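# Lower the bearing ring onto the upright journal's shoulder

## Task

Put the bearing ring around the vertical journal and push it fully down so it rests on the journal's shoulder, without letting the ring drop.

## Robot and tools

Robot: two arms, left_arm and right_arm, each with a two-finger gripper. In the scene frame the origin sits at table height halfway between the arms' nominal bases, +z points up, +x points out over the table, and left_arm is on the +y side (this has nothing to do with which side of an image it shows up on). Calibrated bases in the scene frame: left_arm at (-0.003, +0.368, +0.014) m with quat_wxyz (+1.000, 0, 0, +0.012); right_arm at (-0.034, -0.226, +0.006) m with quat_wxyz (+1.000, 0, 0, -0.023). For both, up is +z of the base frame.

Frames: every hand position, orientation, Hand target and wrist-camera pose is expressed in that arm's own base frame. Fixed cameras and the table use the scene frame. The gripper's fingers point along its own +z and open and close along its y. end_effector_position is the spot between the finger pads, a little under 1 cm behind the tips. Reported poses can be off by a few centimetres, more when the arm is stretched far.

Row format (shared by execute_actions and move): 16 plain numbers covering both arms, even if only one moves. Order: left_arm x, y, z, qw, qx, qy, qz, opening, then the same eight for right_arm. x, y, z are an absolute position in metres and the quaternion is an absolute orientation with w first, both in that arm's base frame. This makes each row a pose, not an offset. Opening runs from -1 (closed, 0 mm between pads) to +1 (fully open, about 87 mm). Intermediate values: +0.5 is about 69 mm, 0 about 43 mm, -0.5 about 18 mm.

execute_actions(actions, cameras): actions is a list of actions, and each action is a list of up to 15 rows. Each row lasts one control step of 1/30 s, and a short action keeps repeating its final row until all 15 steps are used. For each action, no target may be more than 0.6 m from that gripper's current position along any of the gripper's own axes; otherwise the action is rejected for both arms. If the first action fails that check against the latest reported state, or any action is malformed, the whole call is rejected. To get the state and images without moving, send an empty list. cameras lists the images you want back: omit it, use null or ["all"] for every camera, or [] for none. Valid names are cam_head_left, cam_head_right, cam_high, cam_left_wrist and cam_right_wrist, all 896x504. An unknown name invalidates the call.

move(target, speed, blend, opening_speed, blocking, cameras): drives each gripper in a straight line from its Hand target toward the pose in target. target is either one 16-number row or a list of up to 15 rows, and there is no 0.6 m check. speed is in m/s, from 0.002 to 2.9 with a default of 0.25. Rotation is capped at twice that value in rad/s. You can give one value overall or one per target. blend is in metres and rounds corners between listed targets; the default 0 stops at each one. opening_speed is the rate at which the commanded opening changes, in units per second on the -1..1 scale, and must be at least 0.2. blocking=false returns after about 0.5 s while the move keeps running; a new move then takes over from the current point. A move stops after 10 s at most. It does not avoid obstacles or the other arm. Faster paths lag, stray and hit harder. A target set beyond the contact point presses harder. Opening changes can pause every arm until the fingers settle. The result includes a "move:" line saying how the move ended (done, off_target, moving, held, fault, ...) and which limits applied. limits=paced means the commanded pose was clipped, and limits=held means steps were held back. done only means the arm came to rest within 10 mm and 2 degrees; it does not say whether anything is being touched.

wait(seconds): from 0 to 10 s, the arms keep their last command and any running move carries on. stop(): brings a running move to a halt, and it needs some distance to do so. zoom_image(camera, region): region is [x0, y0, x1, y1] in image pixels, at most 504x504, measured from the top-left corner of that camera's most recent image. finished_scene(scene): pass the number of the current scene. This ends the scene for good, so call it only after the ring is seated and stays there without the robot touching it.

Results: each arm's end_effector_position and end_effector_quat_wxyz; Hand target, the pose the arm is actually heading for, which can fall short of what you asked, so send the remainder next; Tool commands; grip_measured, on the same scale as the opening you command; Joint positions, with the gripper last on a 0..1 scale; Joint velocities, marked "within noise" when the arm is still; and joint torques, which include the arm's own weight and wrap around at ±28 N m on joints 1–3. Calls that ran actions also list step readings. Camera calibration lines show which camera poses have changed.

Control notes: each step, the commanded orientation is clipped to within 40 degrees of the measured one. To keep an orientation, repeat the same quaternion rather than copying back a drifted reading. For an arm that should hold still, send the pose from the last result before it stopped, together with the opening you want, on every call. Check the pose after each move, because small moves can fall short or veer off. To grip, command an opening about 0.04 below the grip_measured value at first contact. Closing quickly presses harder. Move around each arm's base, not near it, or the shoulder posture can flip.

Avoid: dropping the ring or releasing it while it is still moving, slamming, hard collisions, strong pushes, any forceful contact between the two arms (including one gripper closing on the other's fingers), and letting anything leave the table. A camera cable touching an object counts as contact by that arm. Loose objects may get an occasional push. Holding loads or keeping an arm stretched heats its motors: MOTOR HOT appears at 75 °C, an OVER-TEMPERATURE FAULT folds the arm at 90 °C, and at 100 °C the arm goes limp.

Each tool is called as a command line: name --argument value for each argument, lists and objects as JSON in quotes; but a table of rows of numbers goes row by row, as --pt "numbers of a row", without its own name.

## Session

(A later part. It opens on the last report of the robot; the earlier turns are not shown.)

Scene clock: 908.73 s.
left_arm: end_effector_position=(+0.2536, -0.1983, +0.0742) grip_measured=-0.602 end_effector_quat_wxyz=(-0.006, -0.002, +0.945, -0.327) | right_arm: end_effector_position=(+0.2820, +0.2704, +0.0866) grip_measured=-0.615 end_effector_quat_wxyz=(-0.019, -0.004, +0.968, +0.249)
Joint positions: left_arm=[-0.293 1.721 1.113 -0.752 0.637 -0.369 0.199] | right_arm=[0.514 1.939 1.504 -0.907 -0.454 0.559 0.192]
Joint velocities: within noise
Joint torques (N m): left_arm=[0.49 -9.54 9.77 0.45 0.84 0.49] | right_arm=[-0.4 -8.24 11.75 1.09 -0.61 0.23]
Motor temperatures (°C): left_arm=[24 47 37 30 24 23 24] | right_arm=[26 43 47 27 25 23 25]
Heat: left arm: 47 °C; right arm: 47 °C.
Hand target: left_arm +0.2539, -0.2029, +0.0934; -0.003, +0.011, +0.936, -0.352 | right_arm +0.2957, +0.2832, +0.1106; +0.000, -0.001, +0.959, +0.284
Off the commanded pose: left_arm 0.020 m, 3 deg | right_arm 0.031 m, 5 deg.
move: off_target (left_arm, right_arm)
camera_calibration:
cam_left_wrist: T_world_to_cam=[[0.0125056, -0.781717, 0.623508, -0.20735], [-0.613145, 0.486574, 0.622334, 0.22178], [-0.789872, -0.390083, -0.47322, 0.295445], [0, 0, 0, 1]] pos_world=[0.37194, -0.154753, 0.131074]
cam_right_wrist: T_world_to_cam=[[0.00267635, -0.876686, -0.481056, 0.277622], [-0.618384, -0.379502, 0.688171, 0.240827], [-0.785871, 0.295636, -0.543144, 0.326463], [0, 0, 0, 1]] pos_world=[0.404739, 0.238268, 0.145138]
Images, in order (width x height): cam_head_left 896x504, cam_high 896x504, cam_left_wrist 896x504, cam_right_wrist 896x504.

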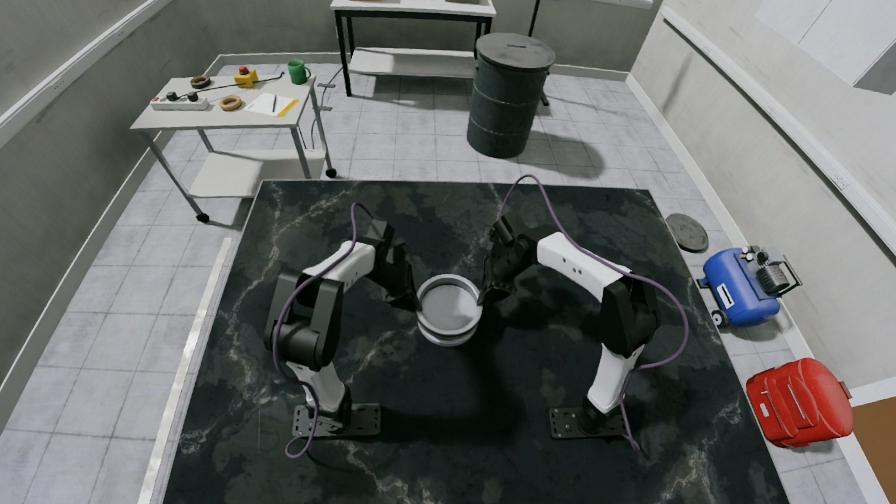

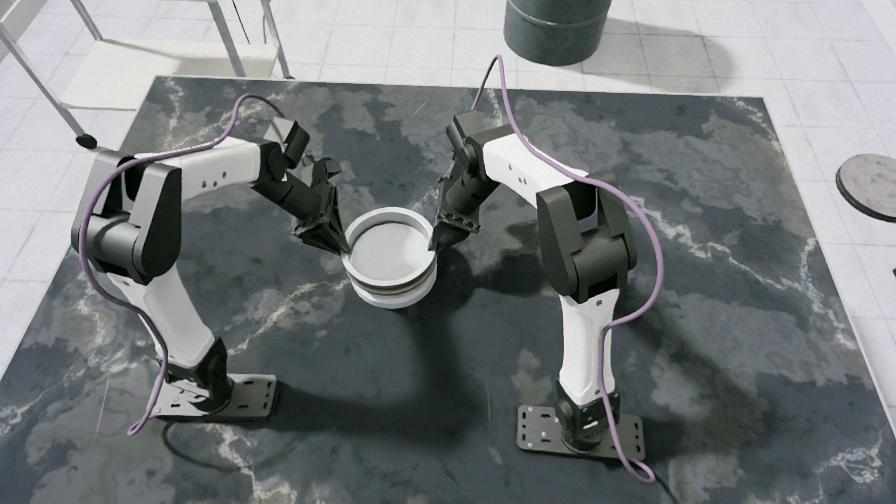

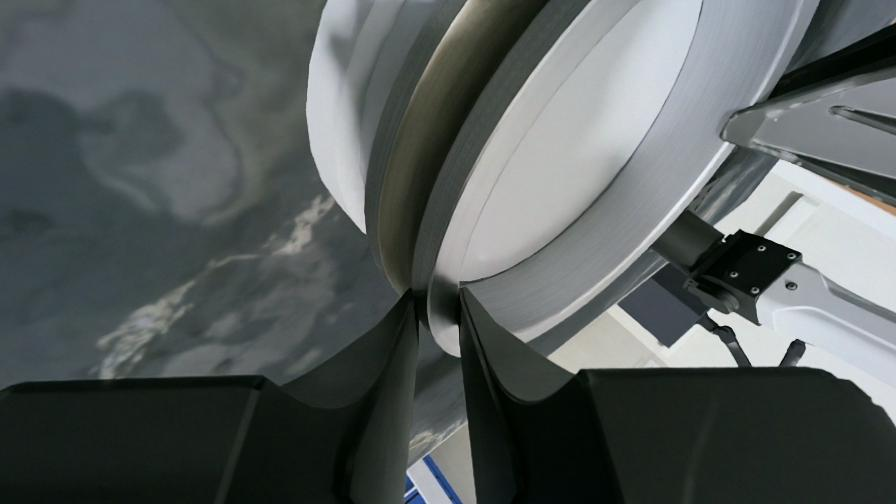

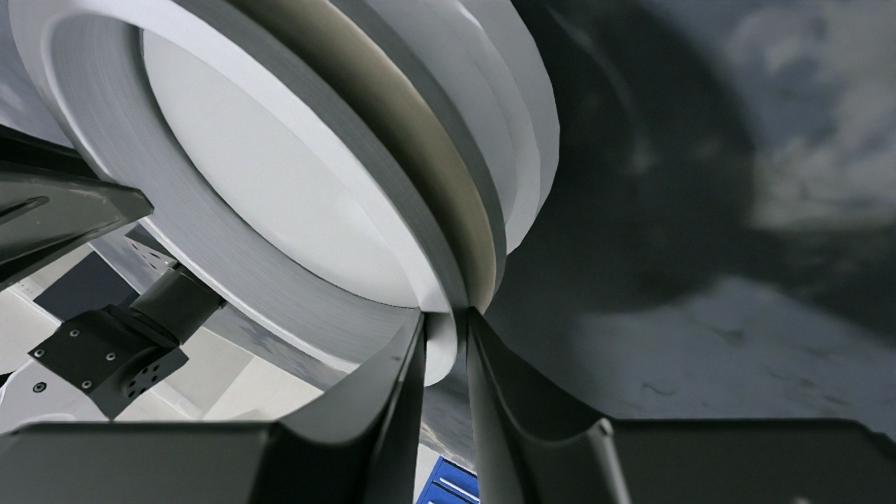

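move --target '[0.254,-0.203,0.076,-0.0041,0.0113,0.9360,-0.352,-0.72,0.295,0.2815,0.090,0.0,0.0,0.959,0.284,-0.72]' --speed 0.02 --cameras '["cam_right_wrist","cam_left_wrist","cam_high"]'

zoom_image --camera "cam_high" --region '[330, 200, 450, 312]'

Scene clock: 922.17 s.
left_arm: end_effector_position=(+0.2548, -0.1983, +0.0689) grip_measured=-0.602 end_effector_quat_wxyz=(-0.004, -0.002, +0.945, -0.328) | right_arm: end_effector_position=(+0.2839, +0.2710, +0.0852) grip_measured=-0.615 end_effector_quat_wxyz=(-0.016, -0.004, +0.968, +0.252)
Joint positions: left_arm=[-0.292 1.729 1.1 -0.726 0.638 -0.367 0.199] | right_arm=[0.512 1.941 1.499 -0.892 -0.457 0.56 0.192]
Joint velocities: within noise
Joint torques (N m): left_arm=[0.38 -8.09 6.67 0.95 0.84 0.49] | right_arm=[-0.51 -7.72 6.35 1.68 -0.59 0.18]
Motor temperatures (°C): left_arm=[24 49 40 30 25 23 24] | right_arm=[26 44 46 27 25 23 25]
Heat: left arm: 49 °C; right arm: 46 °C.
Hand target: left_arm +0.2540, -0.2028, +0.0760; -0.004, +0.011, +0.936, -0.352 | right_arm +0.2945, +0.2808, +0.0907; -0.001, -0.001, +0.959, +0.283
Off the commanded pose: left_arm 0.009 m, 3 deg | right_arm 0.016 m, 4 deg.
move: off_target (left_arm, right_arm)
camera_calibration:
cam_left_wrist: T_world_to_cam=[[0.00994312, -0.780347, 0.625268, -0.20328], [-0.615814, 0.487874, 0.618669, 0.227061], [-0.787829, -0.3912, -0.475697, 0.293331], [0, 0, 0, 1]] pos_world=[0.372943, -0.154655, 0.126166]
cam_right_wrist: T_world_to_cam=[[0.00320237, -0.873684, -0.486483, 0.276908], [-0.622928, -0.382309, 0.682496, 0.245741], [-0.782273, 0.300858, -0.545466, 0.324761], [0, 0, 0, 1]] pos_world=[0.406243, 0.238173, 0.14414]
Images, in order (width x height): cam_high 896x504, cam_left_wrist 896x504, cam_right_wrist 896x504.

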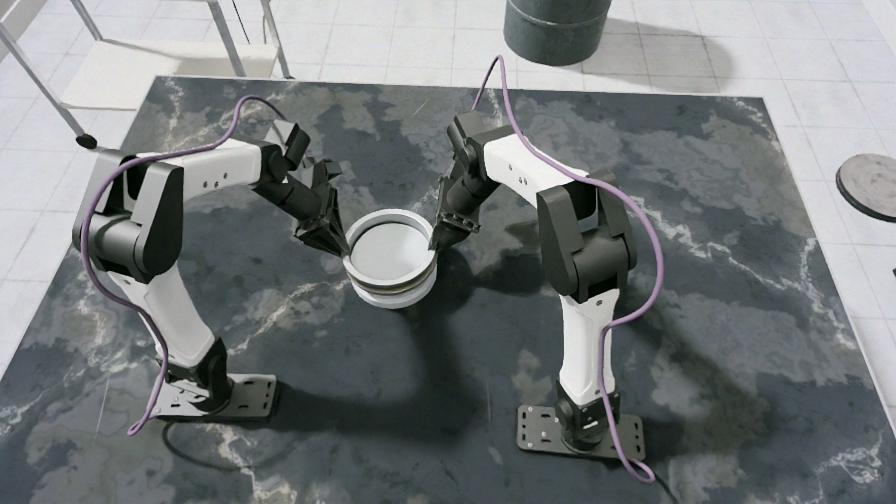

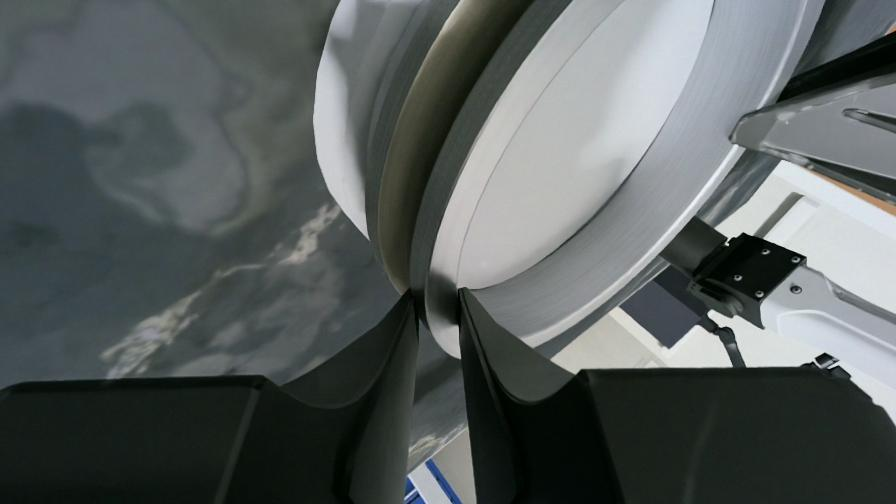

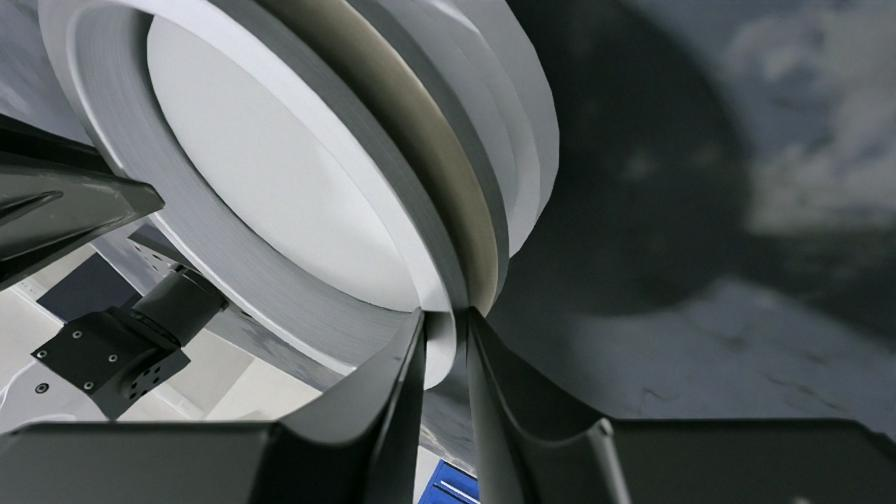

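Scaled by 4.200 from the camera's 896x504 image, which has a finer 1280x720 frame.

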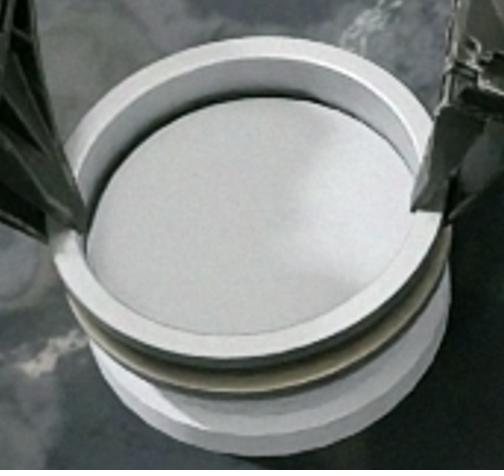

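move --target '[0.252,-0.212,0.076,-0.0041,0.0113,0.9360,-0.352,-0.72,0.291,0.270,0.090,0.0,0.0,0.959,0.284,-0.72]' --speed 0.015 --cameras '["cam_right_wrist","cam_left_wrist","cam_high"]'

zoom_image --camera "cam_high" --region '[330, 200, 450, 312]'

Scene clock: 926.73 s.
left_arm: end_effector_position=(+0.2540, -0.2021, +0.0667) grip_measured=-0.602 end_effector_quat_wxyz=(-0.002, +0.003, +0.946, -0.325) | right_arm: end_effector_position=(+0.2798, +0.2669, +0.0747) grip_measured=-0.616 end_effector_quat_wxyz=(-0.025, +0.002, +0.967, +0.254)
Joint positions: left_arm=[-0.309 1.729 1.094 -0.709 0.628 -0.376 0.199] | right_arm=[0.502 1.941 1.452 -0.862 -0.47 0.56 0.192]
Joint velocities: within noise
Joint torques (N m): left_arm=[-0.69 -8.32 6.87 1.04 0.87 0.18] | right_arm=[-1.69 -10.15 6.48 1.37 -0.52 -0.04]
Motor temperatures (°C): left_arm=[24 48 39 30 25 23 25] | right_arm=[26 44 46 27 25 23 25]
Heat: left arm: 48 °C; right arm: 46 °C.
Hand target: left_arm +0.2518, -0.2116, +0.0760; -0.004, +0.012, +0.936, -0.351 | right_arm +0.2906, +0.2696, +0.0903; +0.000, -0.001, +0.959, +0.283
Off the commanded pose: left_arm 0.014 m, 3 deg | right_arm 0.019 m, 5 deg.
move: off_target (left_arm, right_arm)
camera_calibration:
cam_left_wrist: T_world_to_cam=[[-0.00115008, -0.784445, 0.620197, -0.202544], [-0.617649, 0.488314, 0.616489, 0.230521], [-0.786453, -0.382355, -0.485073, 0.292189], [0, 0, 0, 1]] pos_world=[0.371941, -0.159732, 0.125236]
cam_right_wrist: T_world_to_cam=[[-0.0119789, -0.872222, -0.488963, 0.272213], [-0.611562, -0.380486, 0.693702, 0.244312], [-0.791106, 0.307341, -0.52886, 0.316609], [0, 0, 0, 1]] pos_world=[0.403144, 0.23308, 0.131064]
Images, in order (width x height): cam_high 896x504, cam_left_wrist 896x504, cam_right_wrist 896x504.

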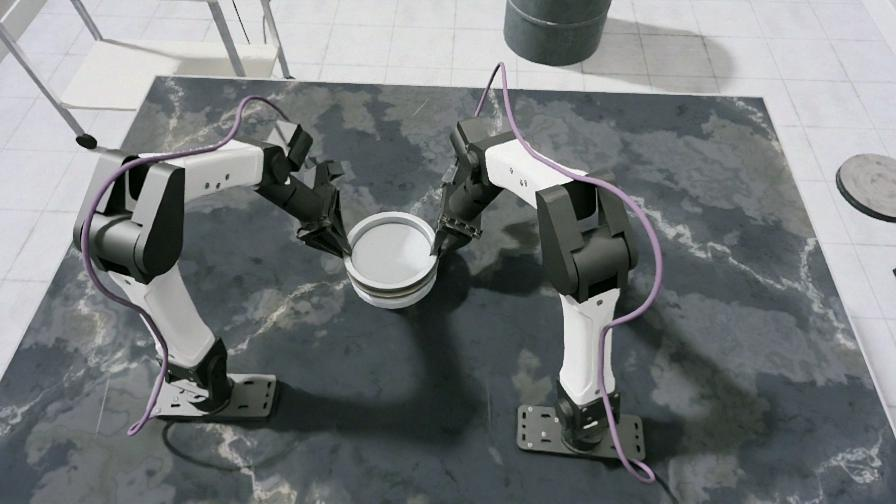

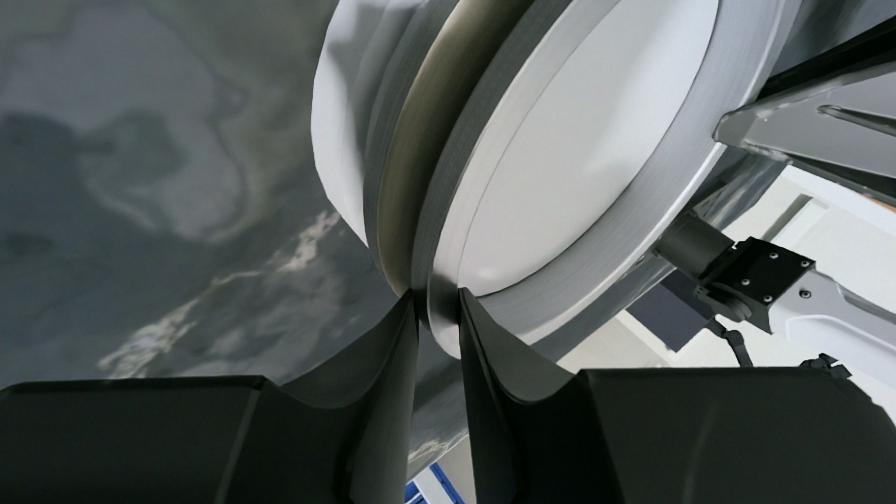

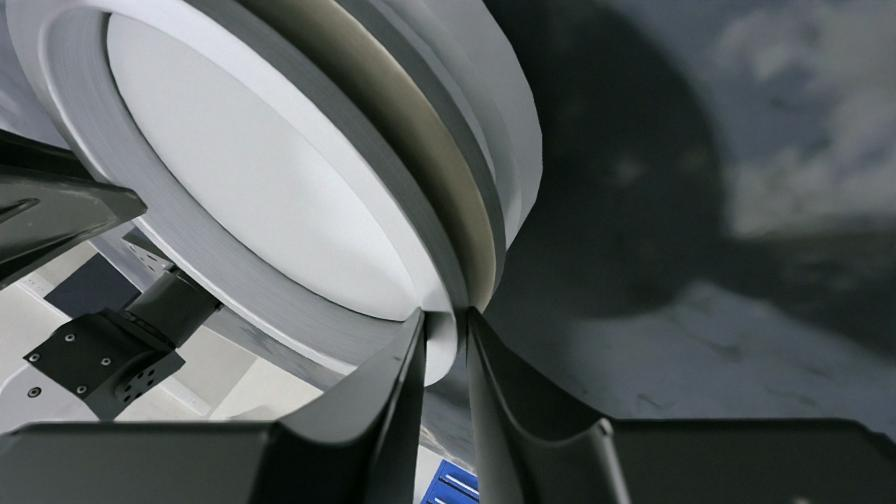

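Scaled by 4.200 from the camera's 896x504 image, which has a finer 1280x720 frame.

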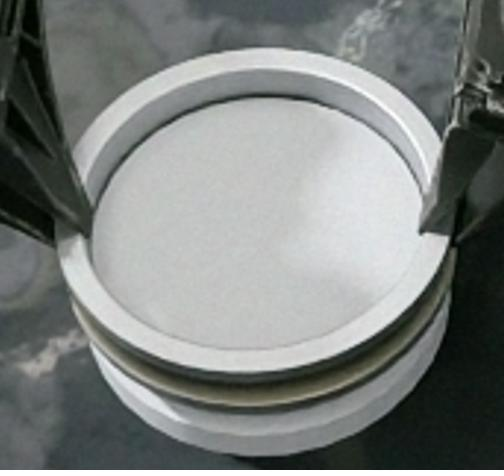

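move --target '[0.252,-0.207,0.056,-0.0041,0.0113,0.9360,-0.352,-0.72,0.288,0.270,0.066,0.0,0.0,0.959,0.284,-0.72]' --speed 0.015 --cameras '["cam_high"]'

zoom_image --camera "cam_high" --region '[330, 200, 450, 312]'

Scene clock: 932.10 s.
left_arm: end_effector_position=(+0.2535, -0.2016, +0.0485) grip_measured=-0.605 end_effector_quat_wxyz=(-0.001, +0.003, +0.945, -0.326) | right_arm: end_effector_position=(+0.2789, +0.2667, +0.0560) grip_measured=-0.617 end_effector_quat_wxyz=(-0.016, -0.001, +0.966, +0.259)
Joint positions: left_arm=[-0.307 1.755 1.046 -0.632 0.628 -0.376 0.197] | right_arm=[0.502 1.941 1.373 -0.761 -0.471 0.558 0.192]
Joint velocities: within noise
Joint torques (N m): left_arm=[0.46 -8.09 6.41 0.97 0.9 0.4] | right_arm=[-1.33 -8.95 6.32 1.36 -0.5 0.02]
Motor temperatures (°C): left_arm=[24 48 39 30 25 23 25] | right_arm=[26 44 46 27 25 23 25]
Heat: left arm: 48 °C; right arm: 46 °C.
Hand target: left_arm +0.2520, -0.2068, +0.0560; -0.004, +0.011, +0.936, -0.351 | right_arm +0.2878, +0.2697, +0.0662; +0.000, -0.001, +0.959, +0.283
Off the commanded pose: left_arm 0.009 m, 3 deg | right_arm 0.014 m, 3 deg.
move: off_target (left_arm, right_arm)
Images, in order (width x height): cam_high 896x504.

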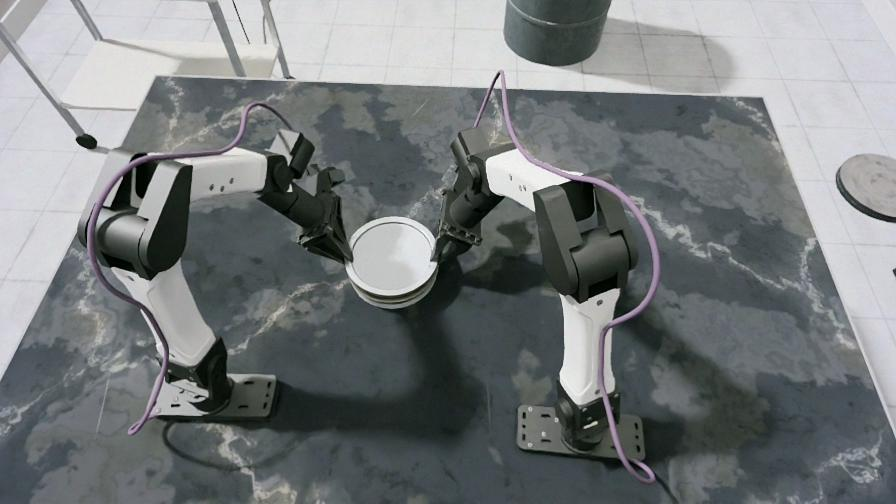

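Scaled by 4.200 from the camera's 896x504 image, which has a finer 1280x720 frame.

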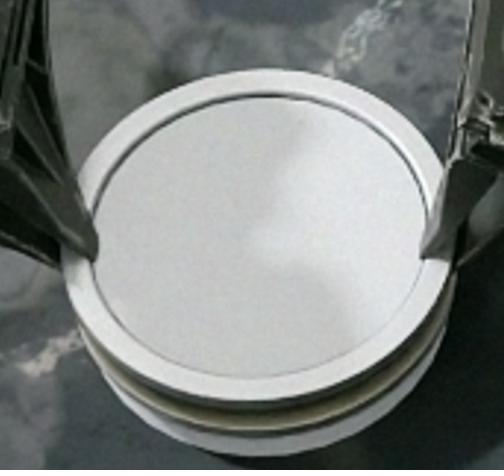

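move --target '[0.252,-0.206,0.044,-0.0041,0.0113,0.9360,-0.352,-0.72,0.288,0.270,0.052,0.0,0.0,0.959,0.284,-0.72]' --speed 0.015 --cameras '["cam_high","cam_left_wrist","cam_right_wrist"]'

zoom_image --camera "cam_high" --region '[330, 200, 450, 312]'

Scene clock: 935.60 s.
left_arm: end_effector_position=(+0.2532, -0.2017, +0.0471) grip_measured=-0.605 end_effector_quat_wxyz=(-0.002, +0.000, +0.941, -0.338) | right_arm: end_effector_position=(+0.2786, +0.2666, +0.0544) grip_measured=-0.616 end_effector_quat_wxyz=(-0.020, +0.002, +0.962, +0.272)
Joint positions: left_arm=[-0.296 1.758 1.029 -0.609 0.656 -0.375 0.197] | right_arm=[0.492 1.941 1.354 -0.738 -0.5 0.558 0.192]
Joint velocities: within noise
Joint torques (N m): left_arm=[-0.29 -6.32 5.39 1.25 0.64 0.43] | right_arm=[-0.27 -7.57 5.05 1.64 -0.25 0.01]
Motor temperatures (°C): left_arm=[24 47 39 30 25 23 25] | right_arm=[26 44 45 27 25 23 25]
Heat: left arm: 47 °C; right arm: 45 °C.
Hand target: left_arm +0.2519, -0.2058, +0.0441; -0.004, +0.011, +0.936, -0.352 | right_arm +0.2878, +0.2697, +0.0524; -0.001, +0.000, +0.959, +0.283
Off the commanded pose: left_arm 0.005 m, 2 deg | right_arm 0.010 m, 3 deg.
move: off_target (right_arm)
camera_calibration:
cam_left_wrist: T_world_to_cam=[[0.00535525, -0.766959, 0.641674, -0.189159], [-0.618827, 0.501513, 0.604597, 0.245471], [-0.785509, -0.400323, -0.47193, 0.277819], [0, 0, 0, 1]] pos_world=[0.371146, -0.156967, 0.104078]
cam_right_wrist: T_world_to_cam=[[-0.00967584, -0.852886, -0.522008, 0.258117], [-0.61906, -0.404854, 0.672948, 0.267246], [-0.785284, 0.329665, -0.52407, 0.297104], [0, 0, 0, 1]] pos_world=[0.40125, 0.230395, 0.1106]
Images, in order (width x height): cam_high 896x504, cam_left_wrist 896x504, cam_right_wrist 896x504.

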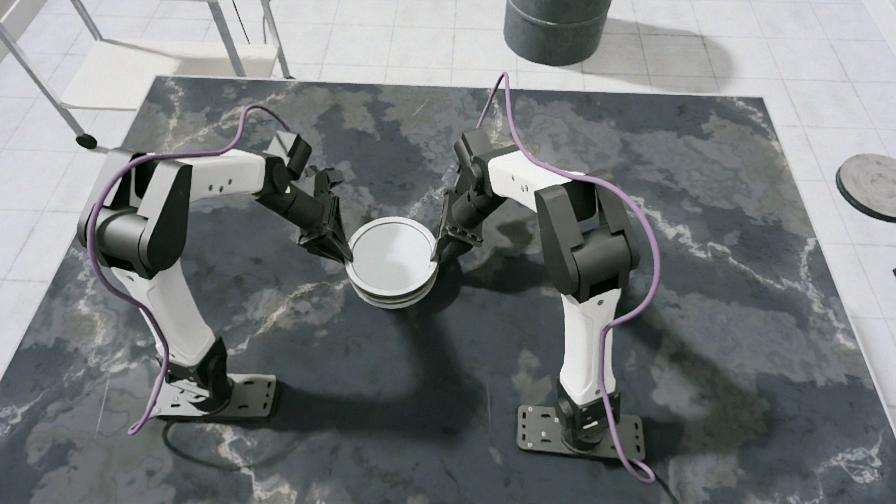

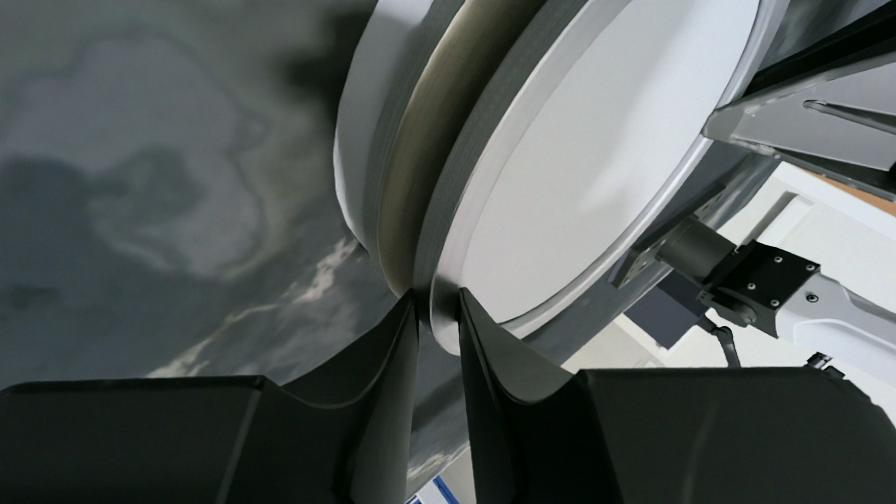

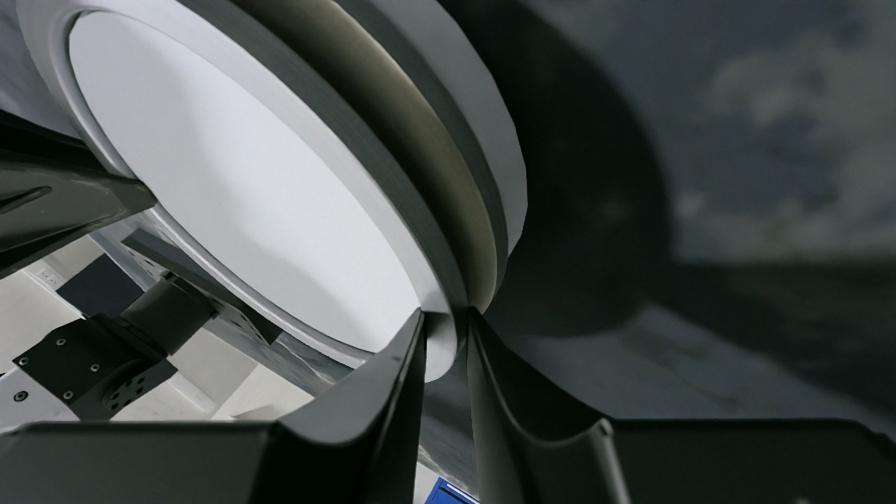

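Scaled by 4.200 from the camera's 896x504 image, which has a finer 1280x720 frame.

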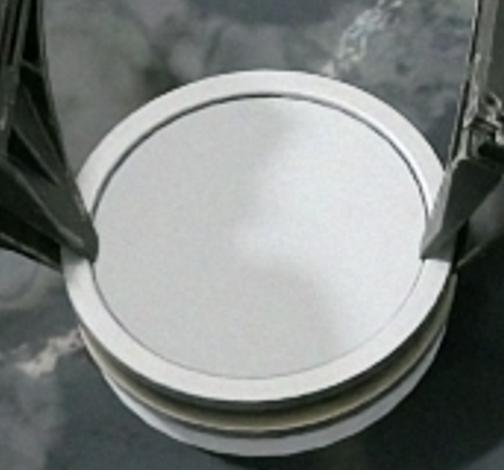

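move --target '[0.252,-0.203,0.038,-0.0041,0.0113,0.9360,-0.352,-0.40,0.285,0.268,0.046,0.0,0.0,0.959,0.284,-0.42]' --speed 0.01 --opening_speed 0.2 --cameras '["cam_high","cam_left_wrist","cam_right_wrist"]'

zoom_image --camera "cam_high" --region '[330, 200, 450, 312]'

Scene clock: 949.87 s.
left_arm: end_effector_position=(+0.2555, -0.2028, +0.0443) grip_measured=-0.400 end_effector_quat_wxyz=(+0.002, +0.008, +0.936, -0.353) | right_arm: end_effector_position=(+0.2801, +0.2694, +0.0513) grip_measured=-0.420 end_effector_quat_wxyz=(-0.016, +0.000, +0.957, +0.289)
Joint positions: left_arm=[-0.286 1.771 1.017 -0.576 0.686 -0.356 0.3] | right_arm=[0.485 1.941 1.327 -0.686 -0.529 0.558 0.29]
Joint velocities: within noise
Joint torques (N m): left_arm=[-0.32 -6.49 5.15 1.04 0.38 0.34] | right_arm=[0.24 -7.83 4.72 1.46 -0.01 0.01]
Motor temperatures (°C): left_arm=[24 46 38 30 25 23 25] | right_arm=[26 43 44 28 25 23 25]
Heat: left arm: 46 °C; right arm: 44 °C.
Hand target: left_arm +0.2519, -0.2030, +0.0381; -0.004, +0.011, +0.936, -0.352 | right_arm +0.2849, +0.2679, +0.0462; -0.001, +0.000, +0.959, +0.284
Off the commanded pose: left_arm 0.007 m, 1 deg | right_arm 0.007 m, 2 deg.
move: done
camera_calibration:
cam_left_wrist: T_world_to_cam=[[-0.0125784, -0.74666, 0.665087, -0.180595], [-0.620617, 0.527349, 0.580291, 0.255882], [-0.784013, -0.405465, -0.470023, 0.276281], [0, 0, 0, 1]] pos_world=[0.373141, -0.15776, 0.101484]
cam_right_wrist: T_world_to_cam=[[-0.00472161, -0.833635, -0.552296, 0.25381], [-0.623788, -0.429218, 0.653193, 0.280239], [-0.781579, 0.3476, -0.517985, 0.289597], [0, 0, 0, 1]] pos_world=[0.402351, 0.231204, 0.107135]
Images, in order (width x height): cam_high 896x504, cam_left_wrist 896x504, cam_right_wrist 896x504.

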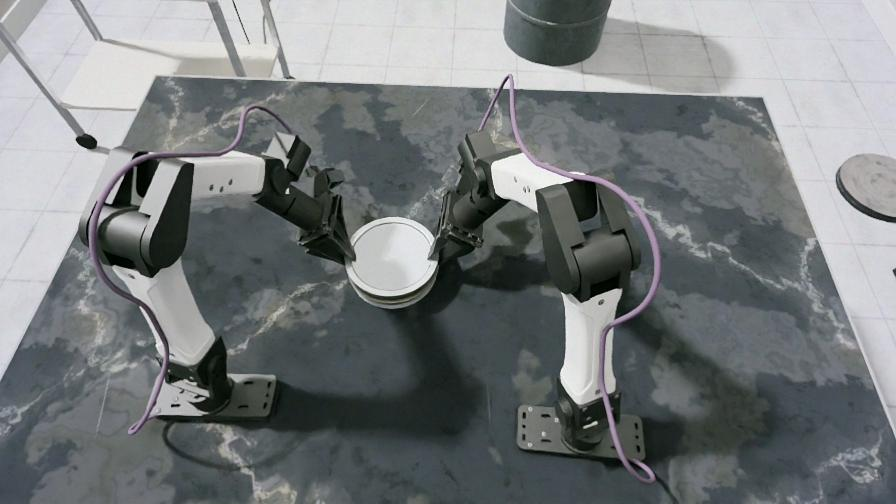

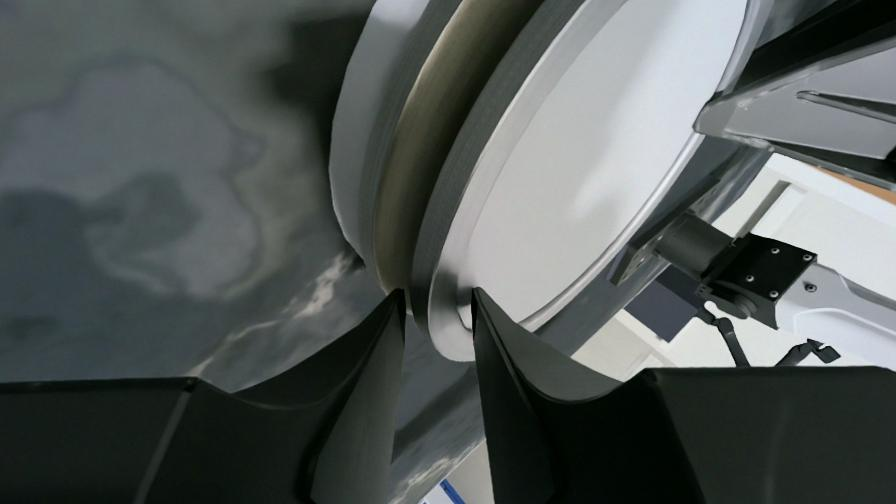

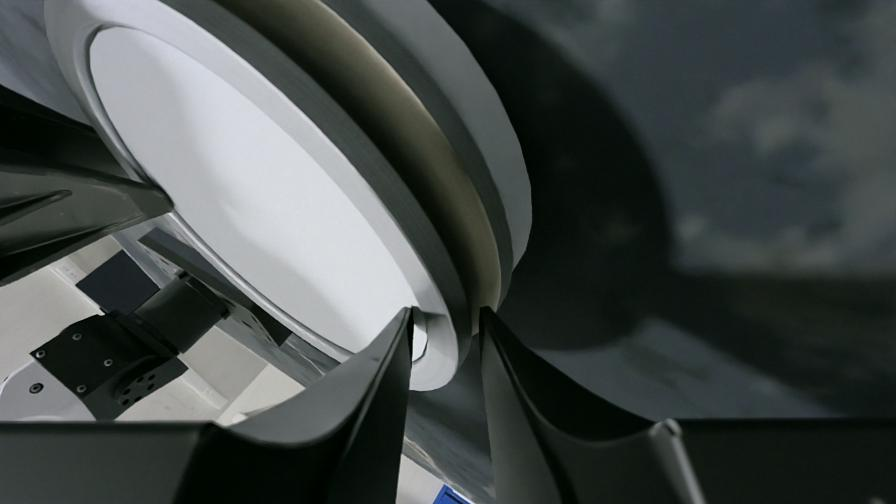

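Scaled by 4.200 from the camera's 896x504 image, which has a finer 1280x720 frame.

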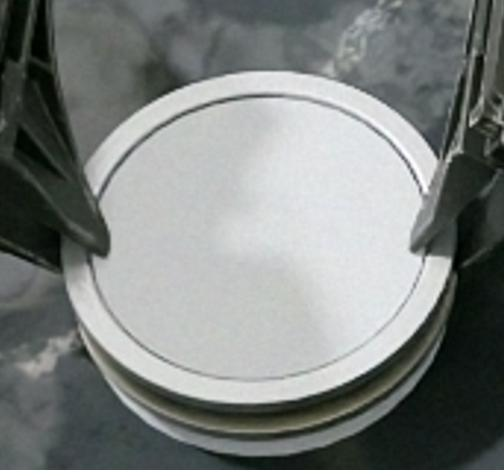

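zoom_image --camera "cam_left_wrist" --region '[300, 50, 700, 370]'

zoom_image --camera "cam_right_wrist" --region '[150, 50, 550, 400]'

Scaled by 1.260 from the camera's 896x504 image, which has a finer 1280x720 frame.

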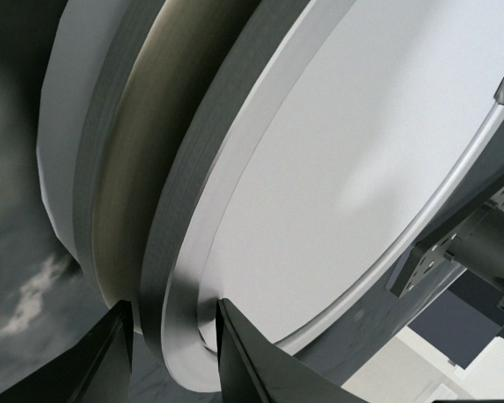

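Scaled by 1.260 from the camera's 896x504 image, which has a finer 1280x720 frame.

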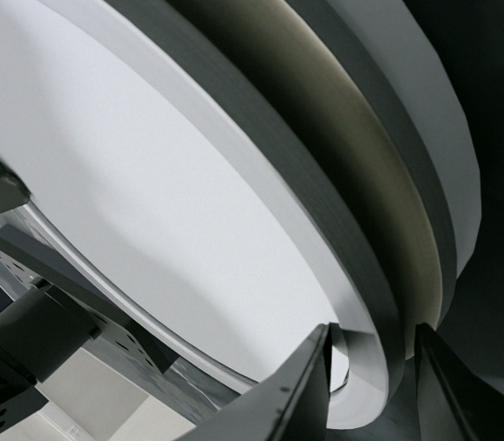

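move --target '[0.252,-0.200,0.044,-0.0041,0.0113,0.9360,-0.352,-0.15,0.282,0.266,0.052,0.0,0.0,0.959,0.284,-0.15]' --speed 0.02 --opening_speed 0.25 --cameras '["cam_high"]'

zoom_image --camera "cam_high" --region '[330, 200, 450, 312]'

Scene clock: 962.90 s.
left_arm: end_effector_position=(+0.2534, -0.2018, +0.0439) grip_measured=-0.150 end_effector_quat_wxyz=(+0.000, +0.011, +0.936, -0.351) | right_arm: end_effector_position=(+0.2823, +0.2689, +0.0504) grip_measured=-0.150 end_effector_quat_wxyz=(-0.011, +0.000, +0.958, +0.286)
Joint positions: left_arm=[-0.286 1.771 1.017 -0.586 0.686 -0.345 0.425] | right_arm=[0.485 1.941 1.327 -0.68 -0.518 0.558 0.425]
Joint velocities: within noise
Joint torques (N m): left_arm=[0.47 -7.66 6.23 0.82 0.39 0.34] | right_arm=[0.18 -9.44 4.36 1.23 -0.1 0.01]
Motor temperatures (°C): left_arm=[24 46 38 30 25 23 24] | right_arm=[26 43 43 28 24 23 25]
Heat: left arm: 46 °C; right arm: 43 °C.
Hand target: left_arm +0.2520, -0.2001, +0.0440; -0.004, +0.011, +0.936, -0.352 | right_arm +0.2820, +0.2660, +0.0519; +0.000, +0.000, +0.959, +0.284
Off the commanded pose: left_arm 0.002 m, 0 deg | right_arm 0.003 m, 1 deg.
move: done
Images, in order (width x height): cam_high 896x504.

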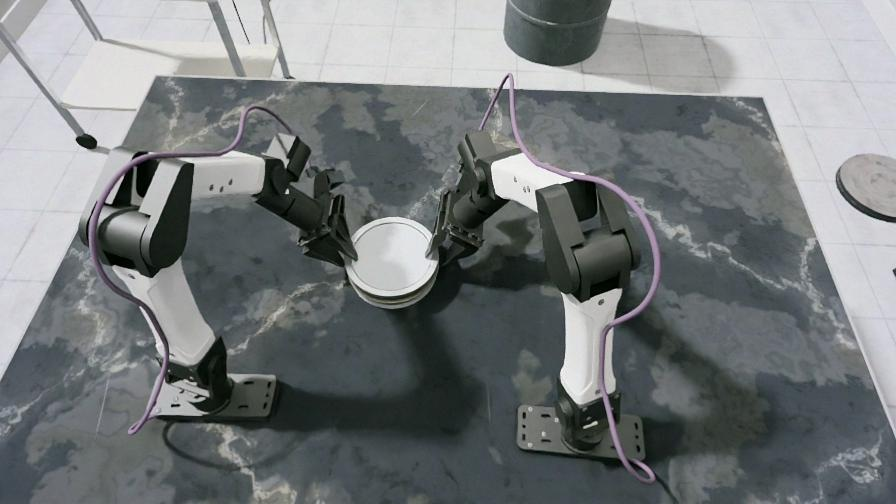

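Scaled by 4.200 from the camera's 896x504 image, which has a finer 1280x720 frame.

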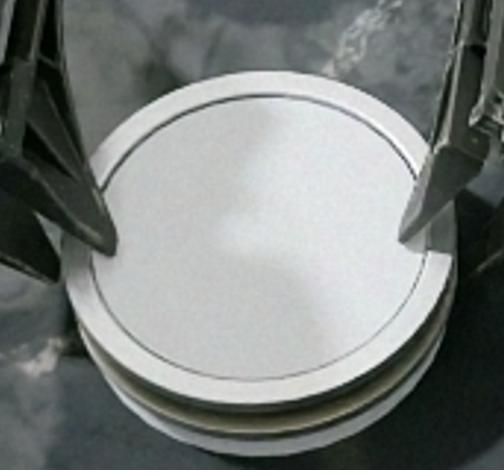

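move --pt "0.252 -0.175 0.051 -0.0041 0.0113 0.9360 -0.352 -0.15 0.282 0.240 0.060 0.0 0.0 0.959 0.284 -0.15" --pt "0.23 -0.12 0.12 -0.0041 0.0113 0.9360 -0.352 -0.5 0.25 0.17 0.12 0.0 0.0 0.959 0.284 -0.5" --pt "0.2 -0.03 0.18 0.03 -0.006 0.940 -0.339 -0.70 0.2 0.05 0.18 -0.0079 -0.0216 0.9394 0.3419 -0.70" --speed '[0.05,0.1,0.15]' --cameras '["cam_high","cam_head_left","cam_left_wrist","cam_right_wrist"]'

zoom_image --camera "cam_high" --region '[330, 200, 450, 312]'

zoom_image --camera "cam_left_wrist" --region '[400, 0, 750, 200]'

Scene clock: 975.47 s.
left_arm: end_effector_position=(+0.2000, -0.0331, +0.1727) grip_measured=-0.700 end_effector_quat_wxyz=(+0.017, -0.015, +0.938, -0.347) | right_arm: end_effector_position=(+0.1986, +0.0496, +0.1700) grip_measured=-0.700 end_effector_quat_wxyz=(-0.014, -0.009, +0.942, +0.335)
Joint positions: left_arm=[0.339 1.543 1.309 -1.564 0.678 0.388 0.15] | right_arm=[-0.239 1.562 1.322 -1.559 -0.649 -0.335 0.15]
Joint velocities: within noise
Joint torques (N m): left_arm=[0.44 -7.53 8.24 -0.15 0.28 0.34] | right_arm=[0.01 -6.05 7.72 -0.01 -0.47 -0.14]
Motor temperatures (°C): left_arm=[24 46 38 29 25 23 24] | right_arm=[26 44 42 27 24 23 25]
Heat: left arm: 46 °C; right arm: 44 °C.
Hand target: left_arm +0.1999, -0.0304, +0.1797; +0.032, -0.007, +0.941, -0.338 | right_arm +0.1999, +0.0505, +0.1792; +0.003, -0.017, +0.941, +0.337
Off the commanded pose: left_arm 0.008 m, 2 deg | right_arm 0.010 m, 2 deg.
joint sent to its limit (left arm) — joint 4 (wrist pitch), lower limit. The joint targets still meet the commanded pose.
joint sent to its limit (right arm) — joint 4 (wrist pitch), lower limit. The joint targets still meet the commanded pose.
move: done; target 2's new opening was sent with left_arm's hand 0.012 m and 2 deg from that target
camera_calibration:
cam_left_wrist: T_world_to_cam=[[0.0190755, -0.754279, 0.656277, -0.145008], [-0.654606, 0.486726, 0.578436, 0.0632379], [-0.755729, -0.440637, -0.484471, 0.357612], [0, 0, 0, 1]] pos_world=[0.31442, 0.0174205, 0.231839]
cam_right_wrist: T_world_to_cam=[[0.0120895, -0.776942, -0.629457, 0.142801], [-0.622864, -0.498307, 0.6031, 0.0693144], [-0.782237, 0.384775, -0.489953, 0.357295], [0, 0, 0, 1]] pos_world=[0.320936, 0.00800969, 0.223141]
Images, in order (width x height): cam_head_left 896x504, cam_high 896x504, cam_left_wrist 896x504, cam_right_wrist 896x504.

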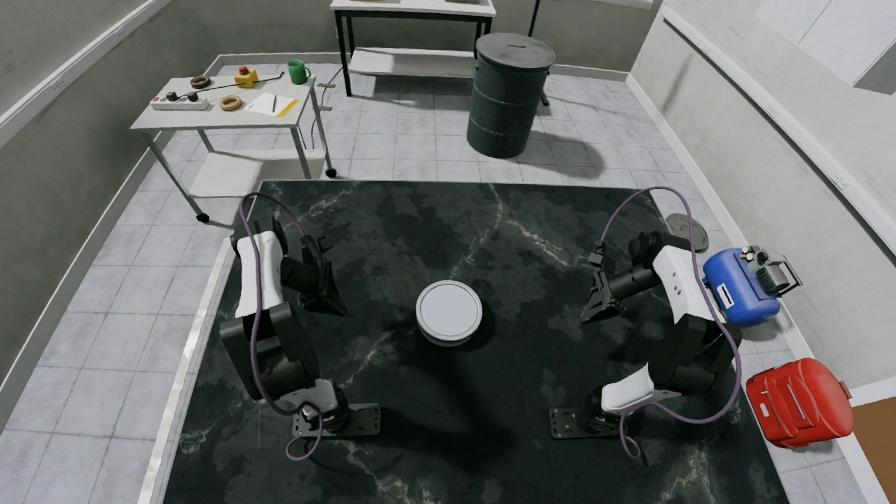

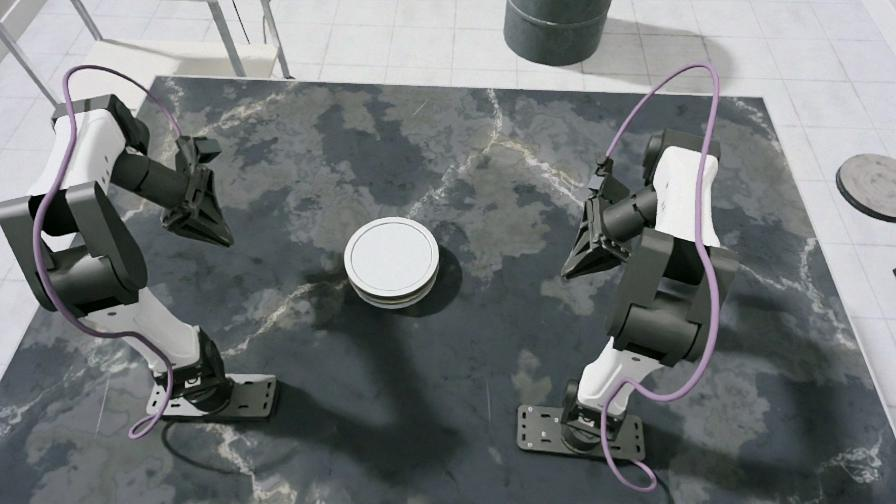

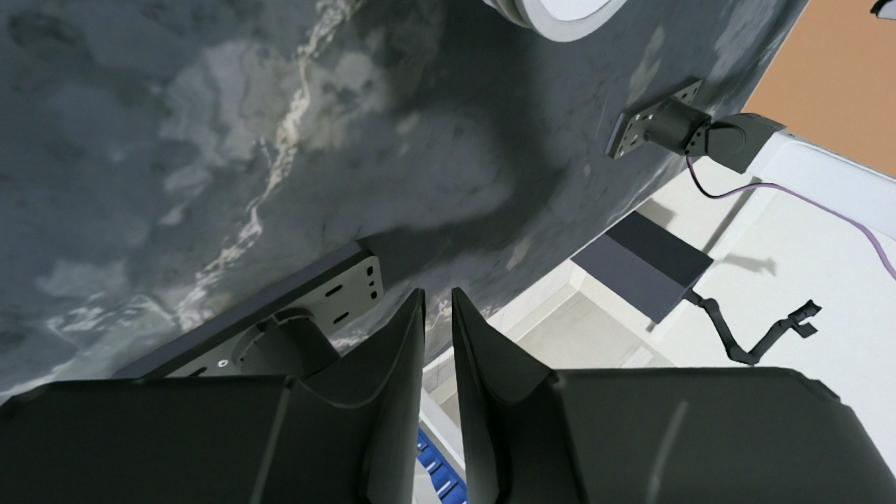

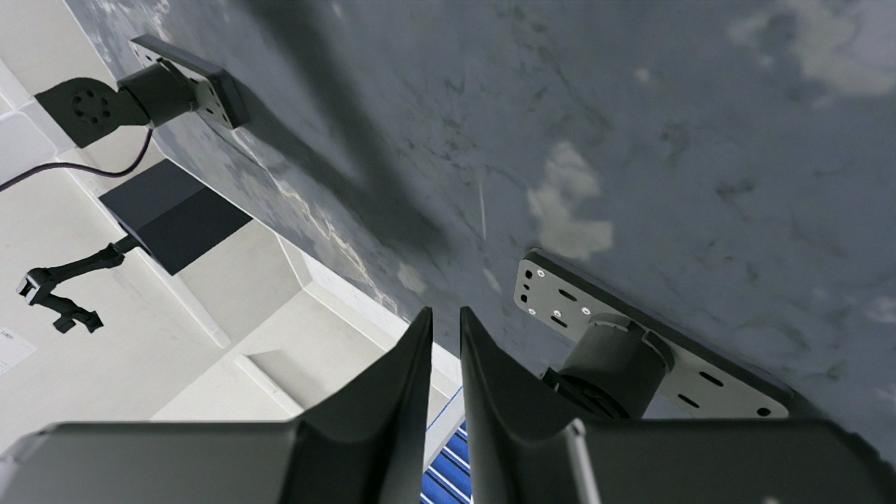

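Scaled by 4.200 from the camera's 896x504 image, which has a finer 1280x720 frame.

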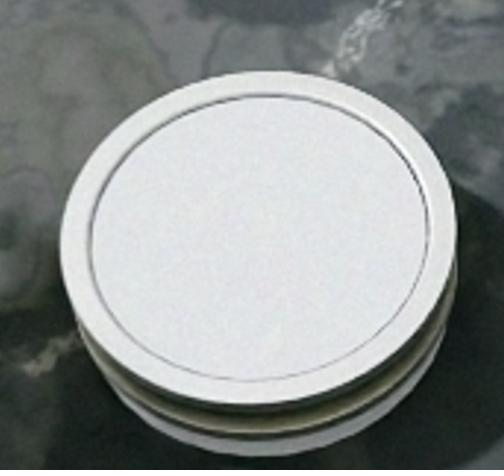

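Scaled by 1.440 from the camera's 896x504 image, which has a finer 1280x720 frame.

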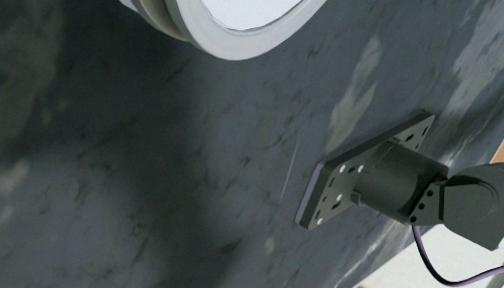

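move --target '[0.2,-0.03,0.18,0.03,-0.006,0.940,-0.339,-0.70,0.24,0.20,0.075,0.0,0.0,0.92,0.39,-0.70]' --speed 0.12 --cameras '["cam_right_wrist"]'

zoom_image --camera "cam_right_wrist" --region '[150, 0, 650, 300]'

Scene clock: 982.73 s.
left_arm: end_effector_position=(+0.1999, -0.0331, +0.1727) grip_measured=-0.700 end_effector_quat_wxyz=(+0.017, -0.015, +0.938, -0.347) | right_arm: end_effector_position=(+0.2430, +0.1984, +0.0796) grip_measured=-0.700 end_effector_quat_wxyz=(+0.008, -0.005, +0.922, +0.387)
Joint positions: left_arm=[0.339 1.543 1.309 -1.565 0.678 0.388 0.15] | right_arm=[0.253 1.655 0.999 -0.651 -0.759 0.349 0.15]
Joint velocities: within noise
Joint torques (N m): left_arm=[0.46 -7.53 8.23 -0.14 0.28 0.34] | right_arm=[0.5 -4.79 4.72 1.25 -0.44 0.11]
Motor temperatures (°C): left_arm=[24 45 39 29 25 23 24] | right_arm=[25 43 42 27 25 23 25]
Heat: left arm: 45 °C; right arm: 43 °C.
Hand target: left_arm +0.1999, -0.0303, +0.1797; +0.032, -0.007, +0.941, -0.338 | right_arm +0.2399, +0.1999, +0.0751; +0.000, +0.000, +0.921, +0.390
Off the commanded pose: left_arm 0.008 m, 2 deg | right_arm 0.006 m, 1 deg.
joint sent to its limit (left arm) — joint 4 (wrist pitch), lower limit. The joint targets still meet the commanded pose.
move: done
camera_calibration:
cam_right_wrist: T_world_to_cam=[[0.0186869, -0.701361, -0.712561, 0.191011], [-0.656097, -0.546378, 0.520584, 0.249833], [-0.754445, 0.457781, -0.470371, 0.267647], [0, 0, 0, 1]] pos_world=[0.36227, 0.147947, 0.131942]
Images, in order (width x height): cam_right_wrist 896x504.

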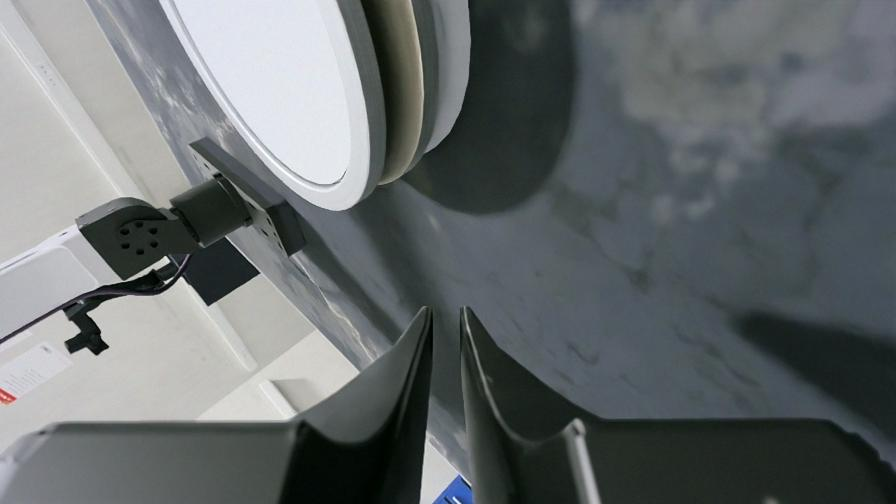

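Scaled by 1.008 from the camera's 896x504 image, which has a finer 1280x720 frame.

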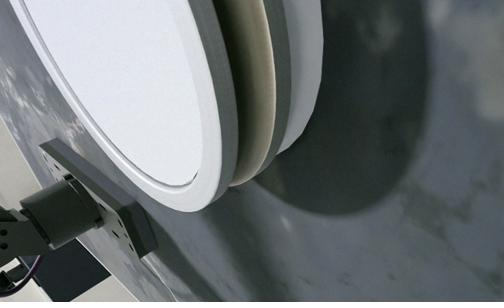

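finished_scene --scene 1

The scene is finished: the task was done.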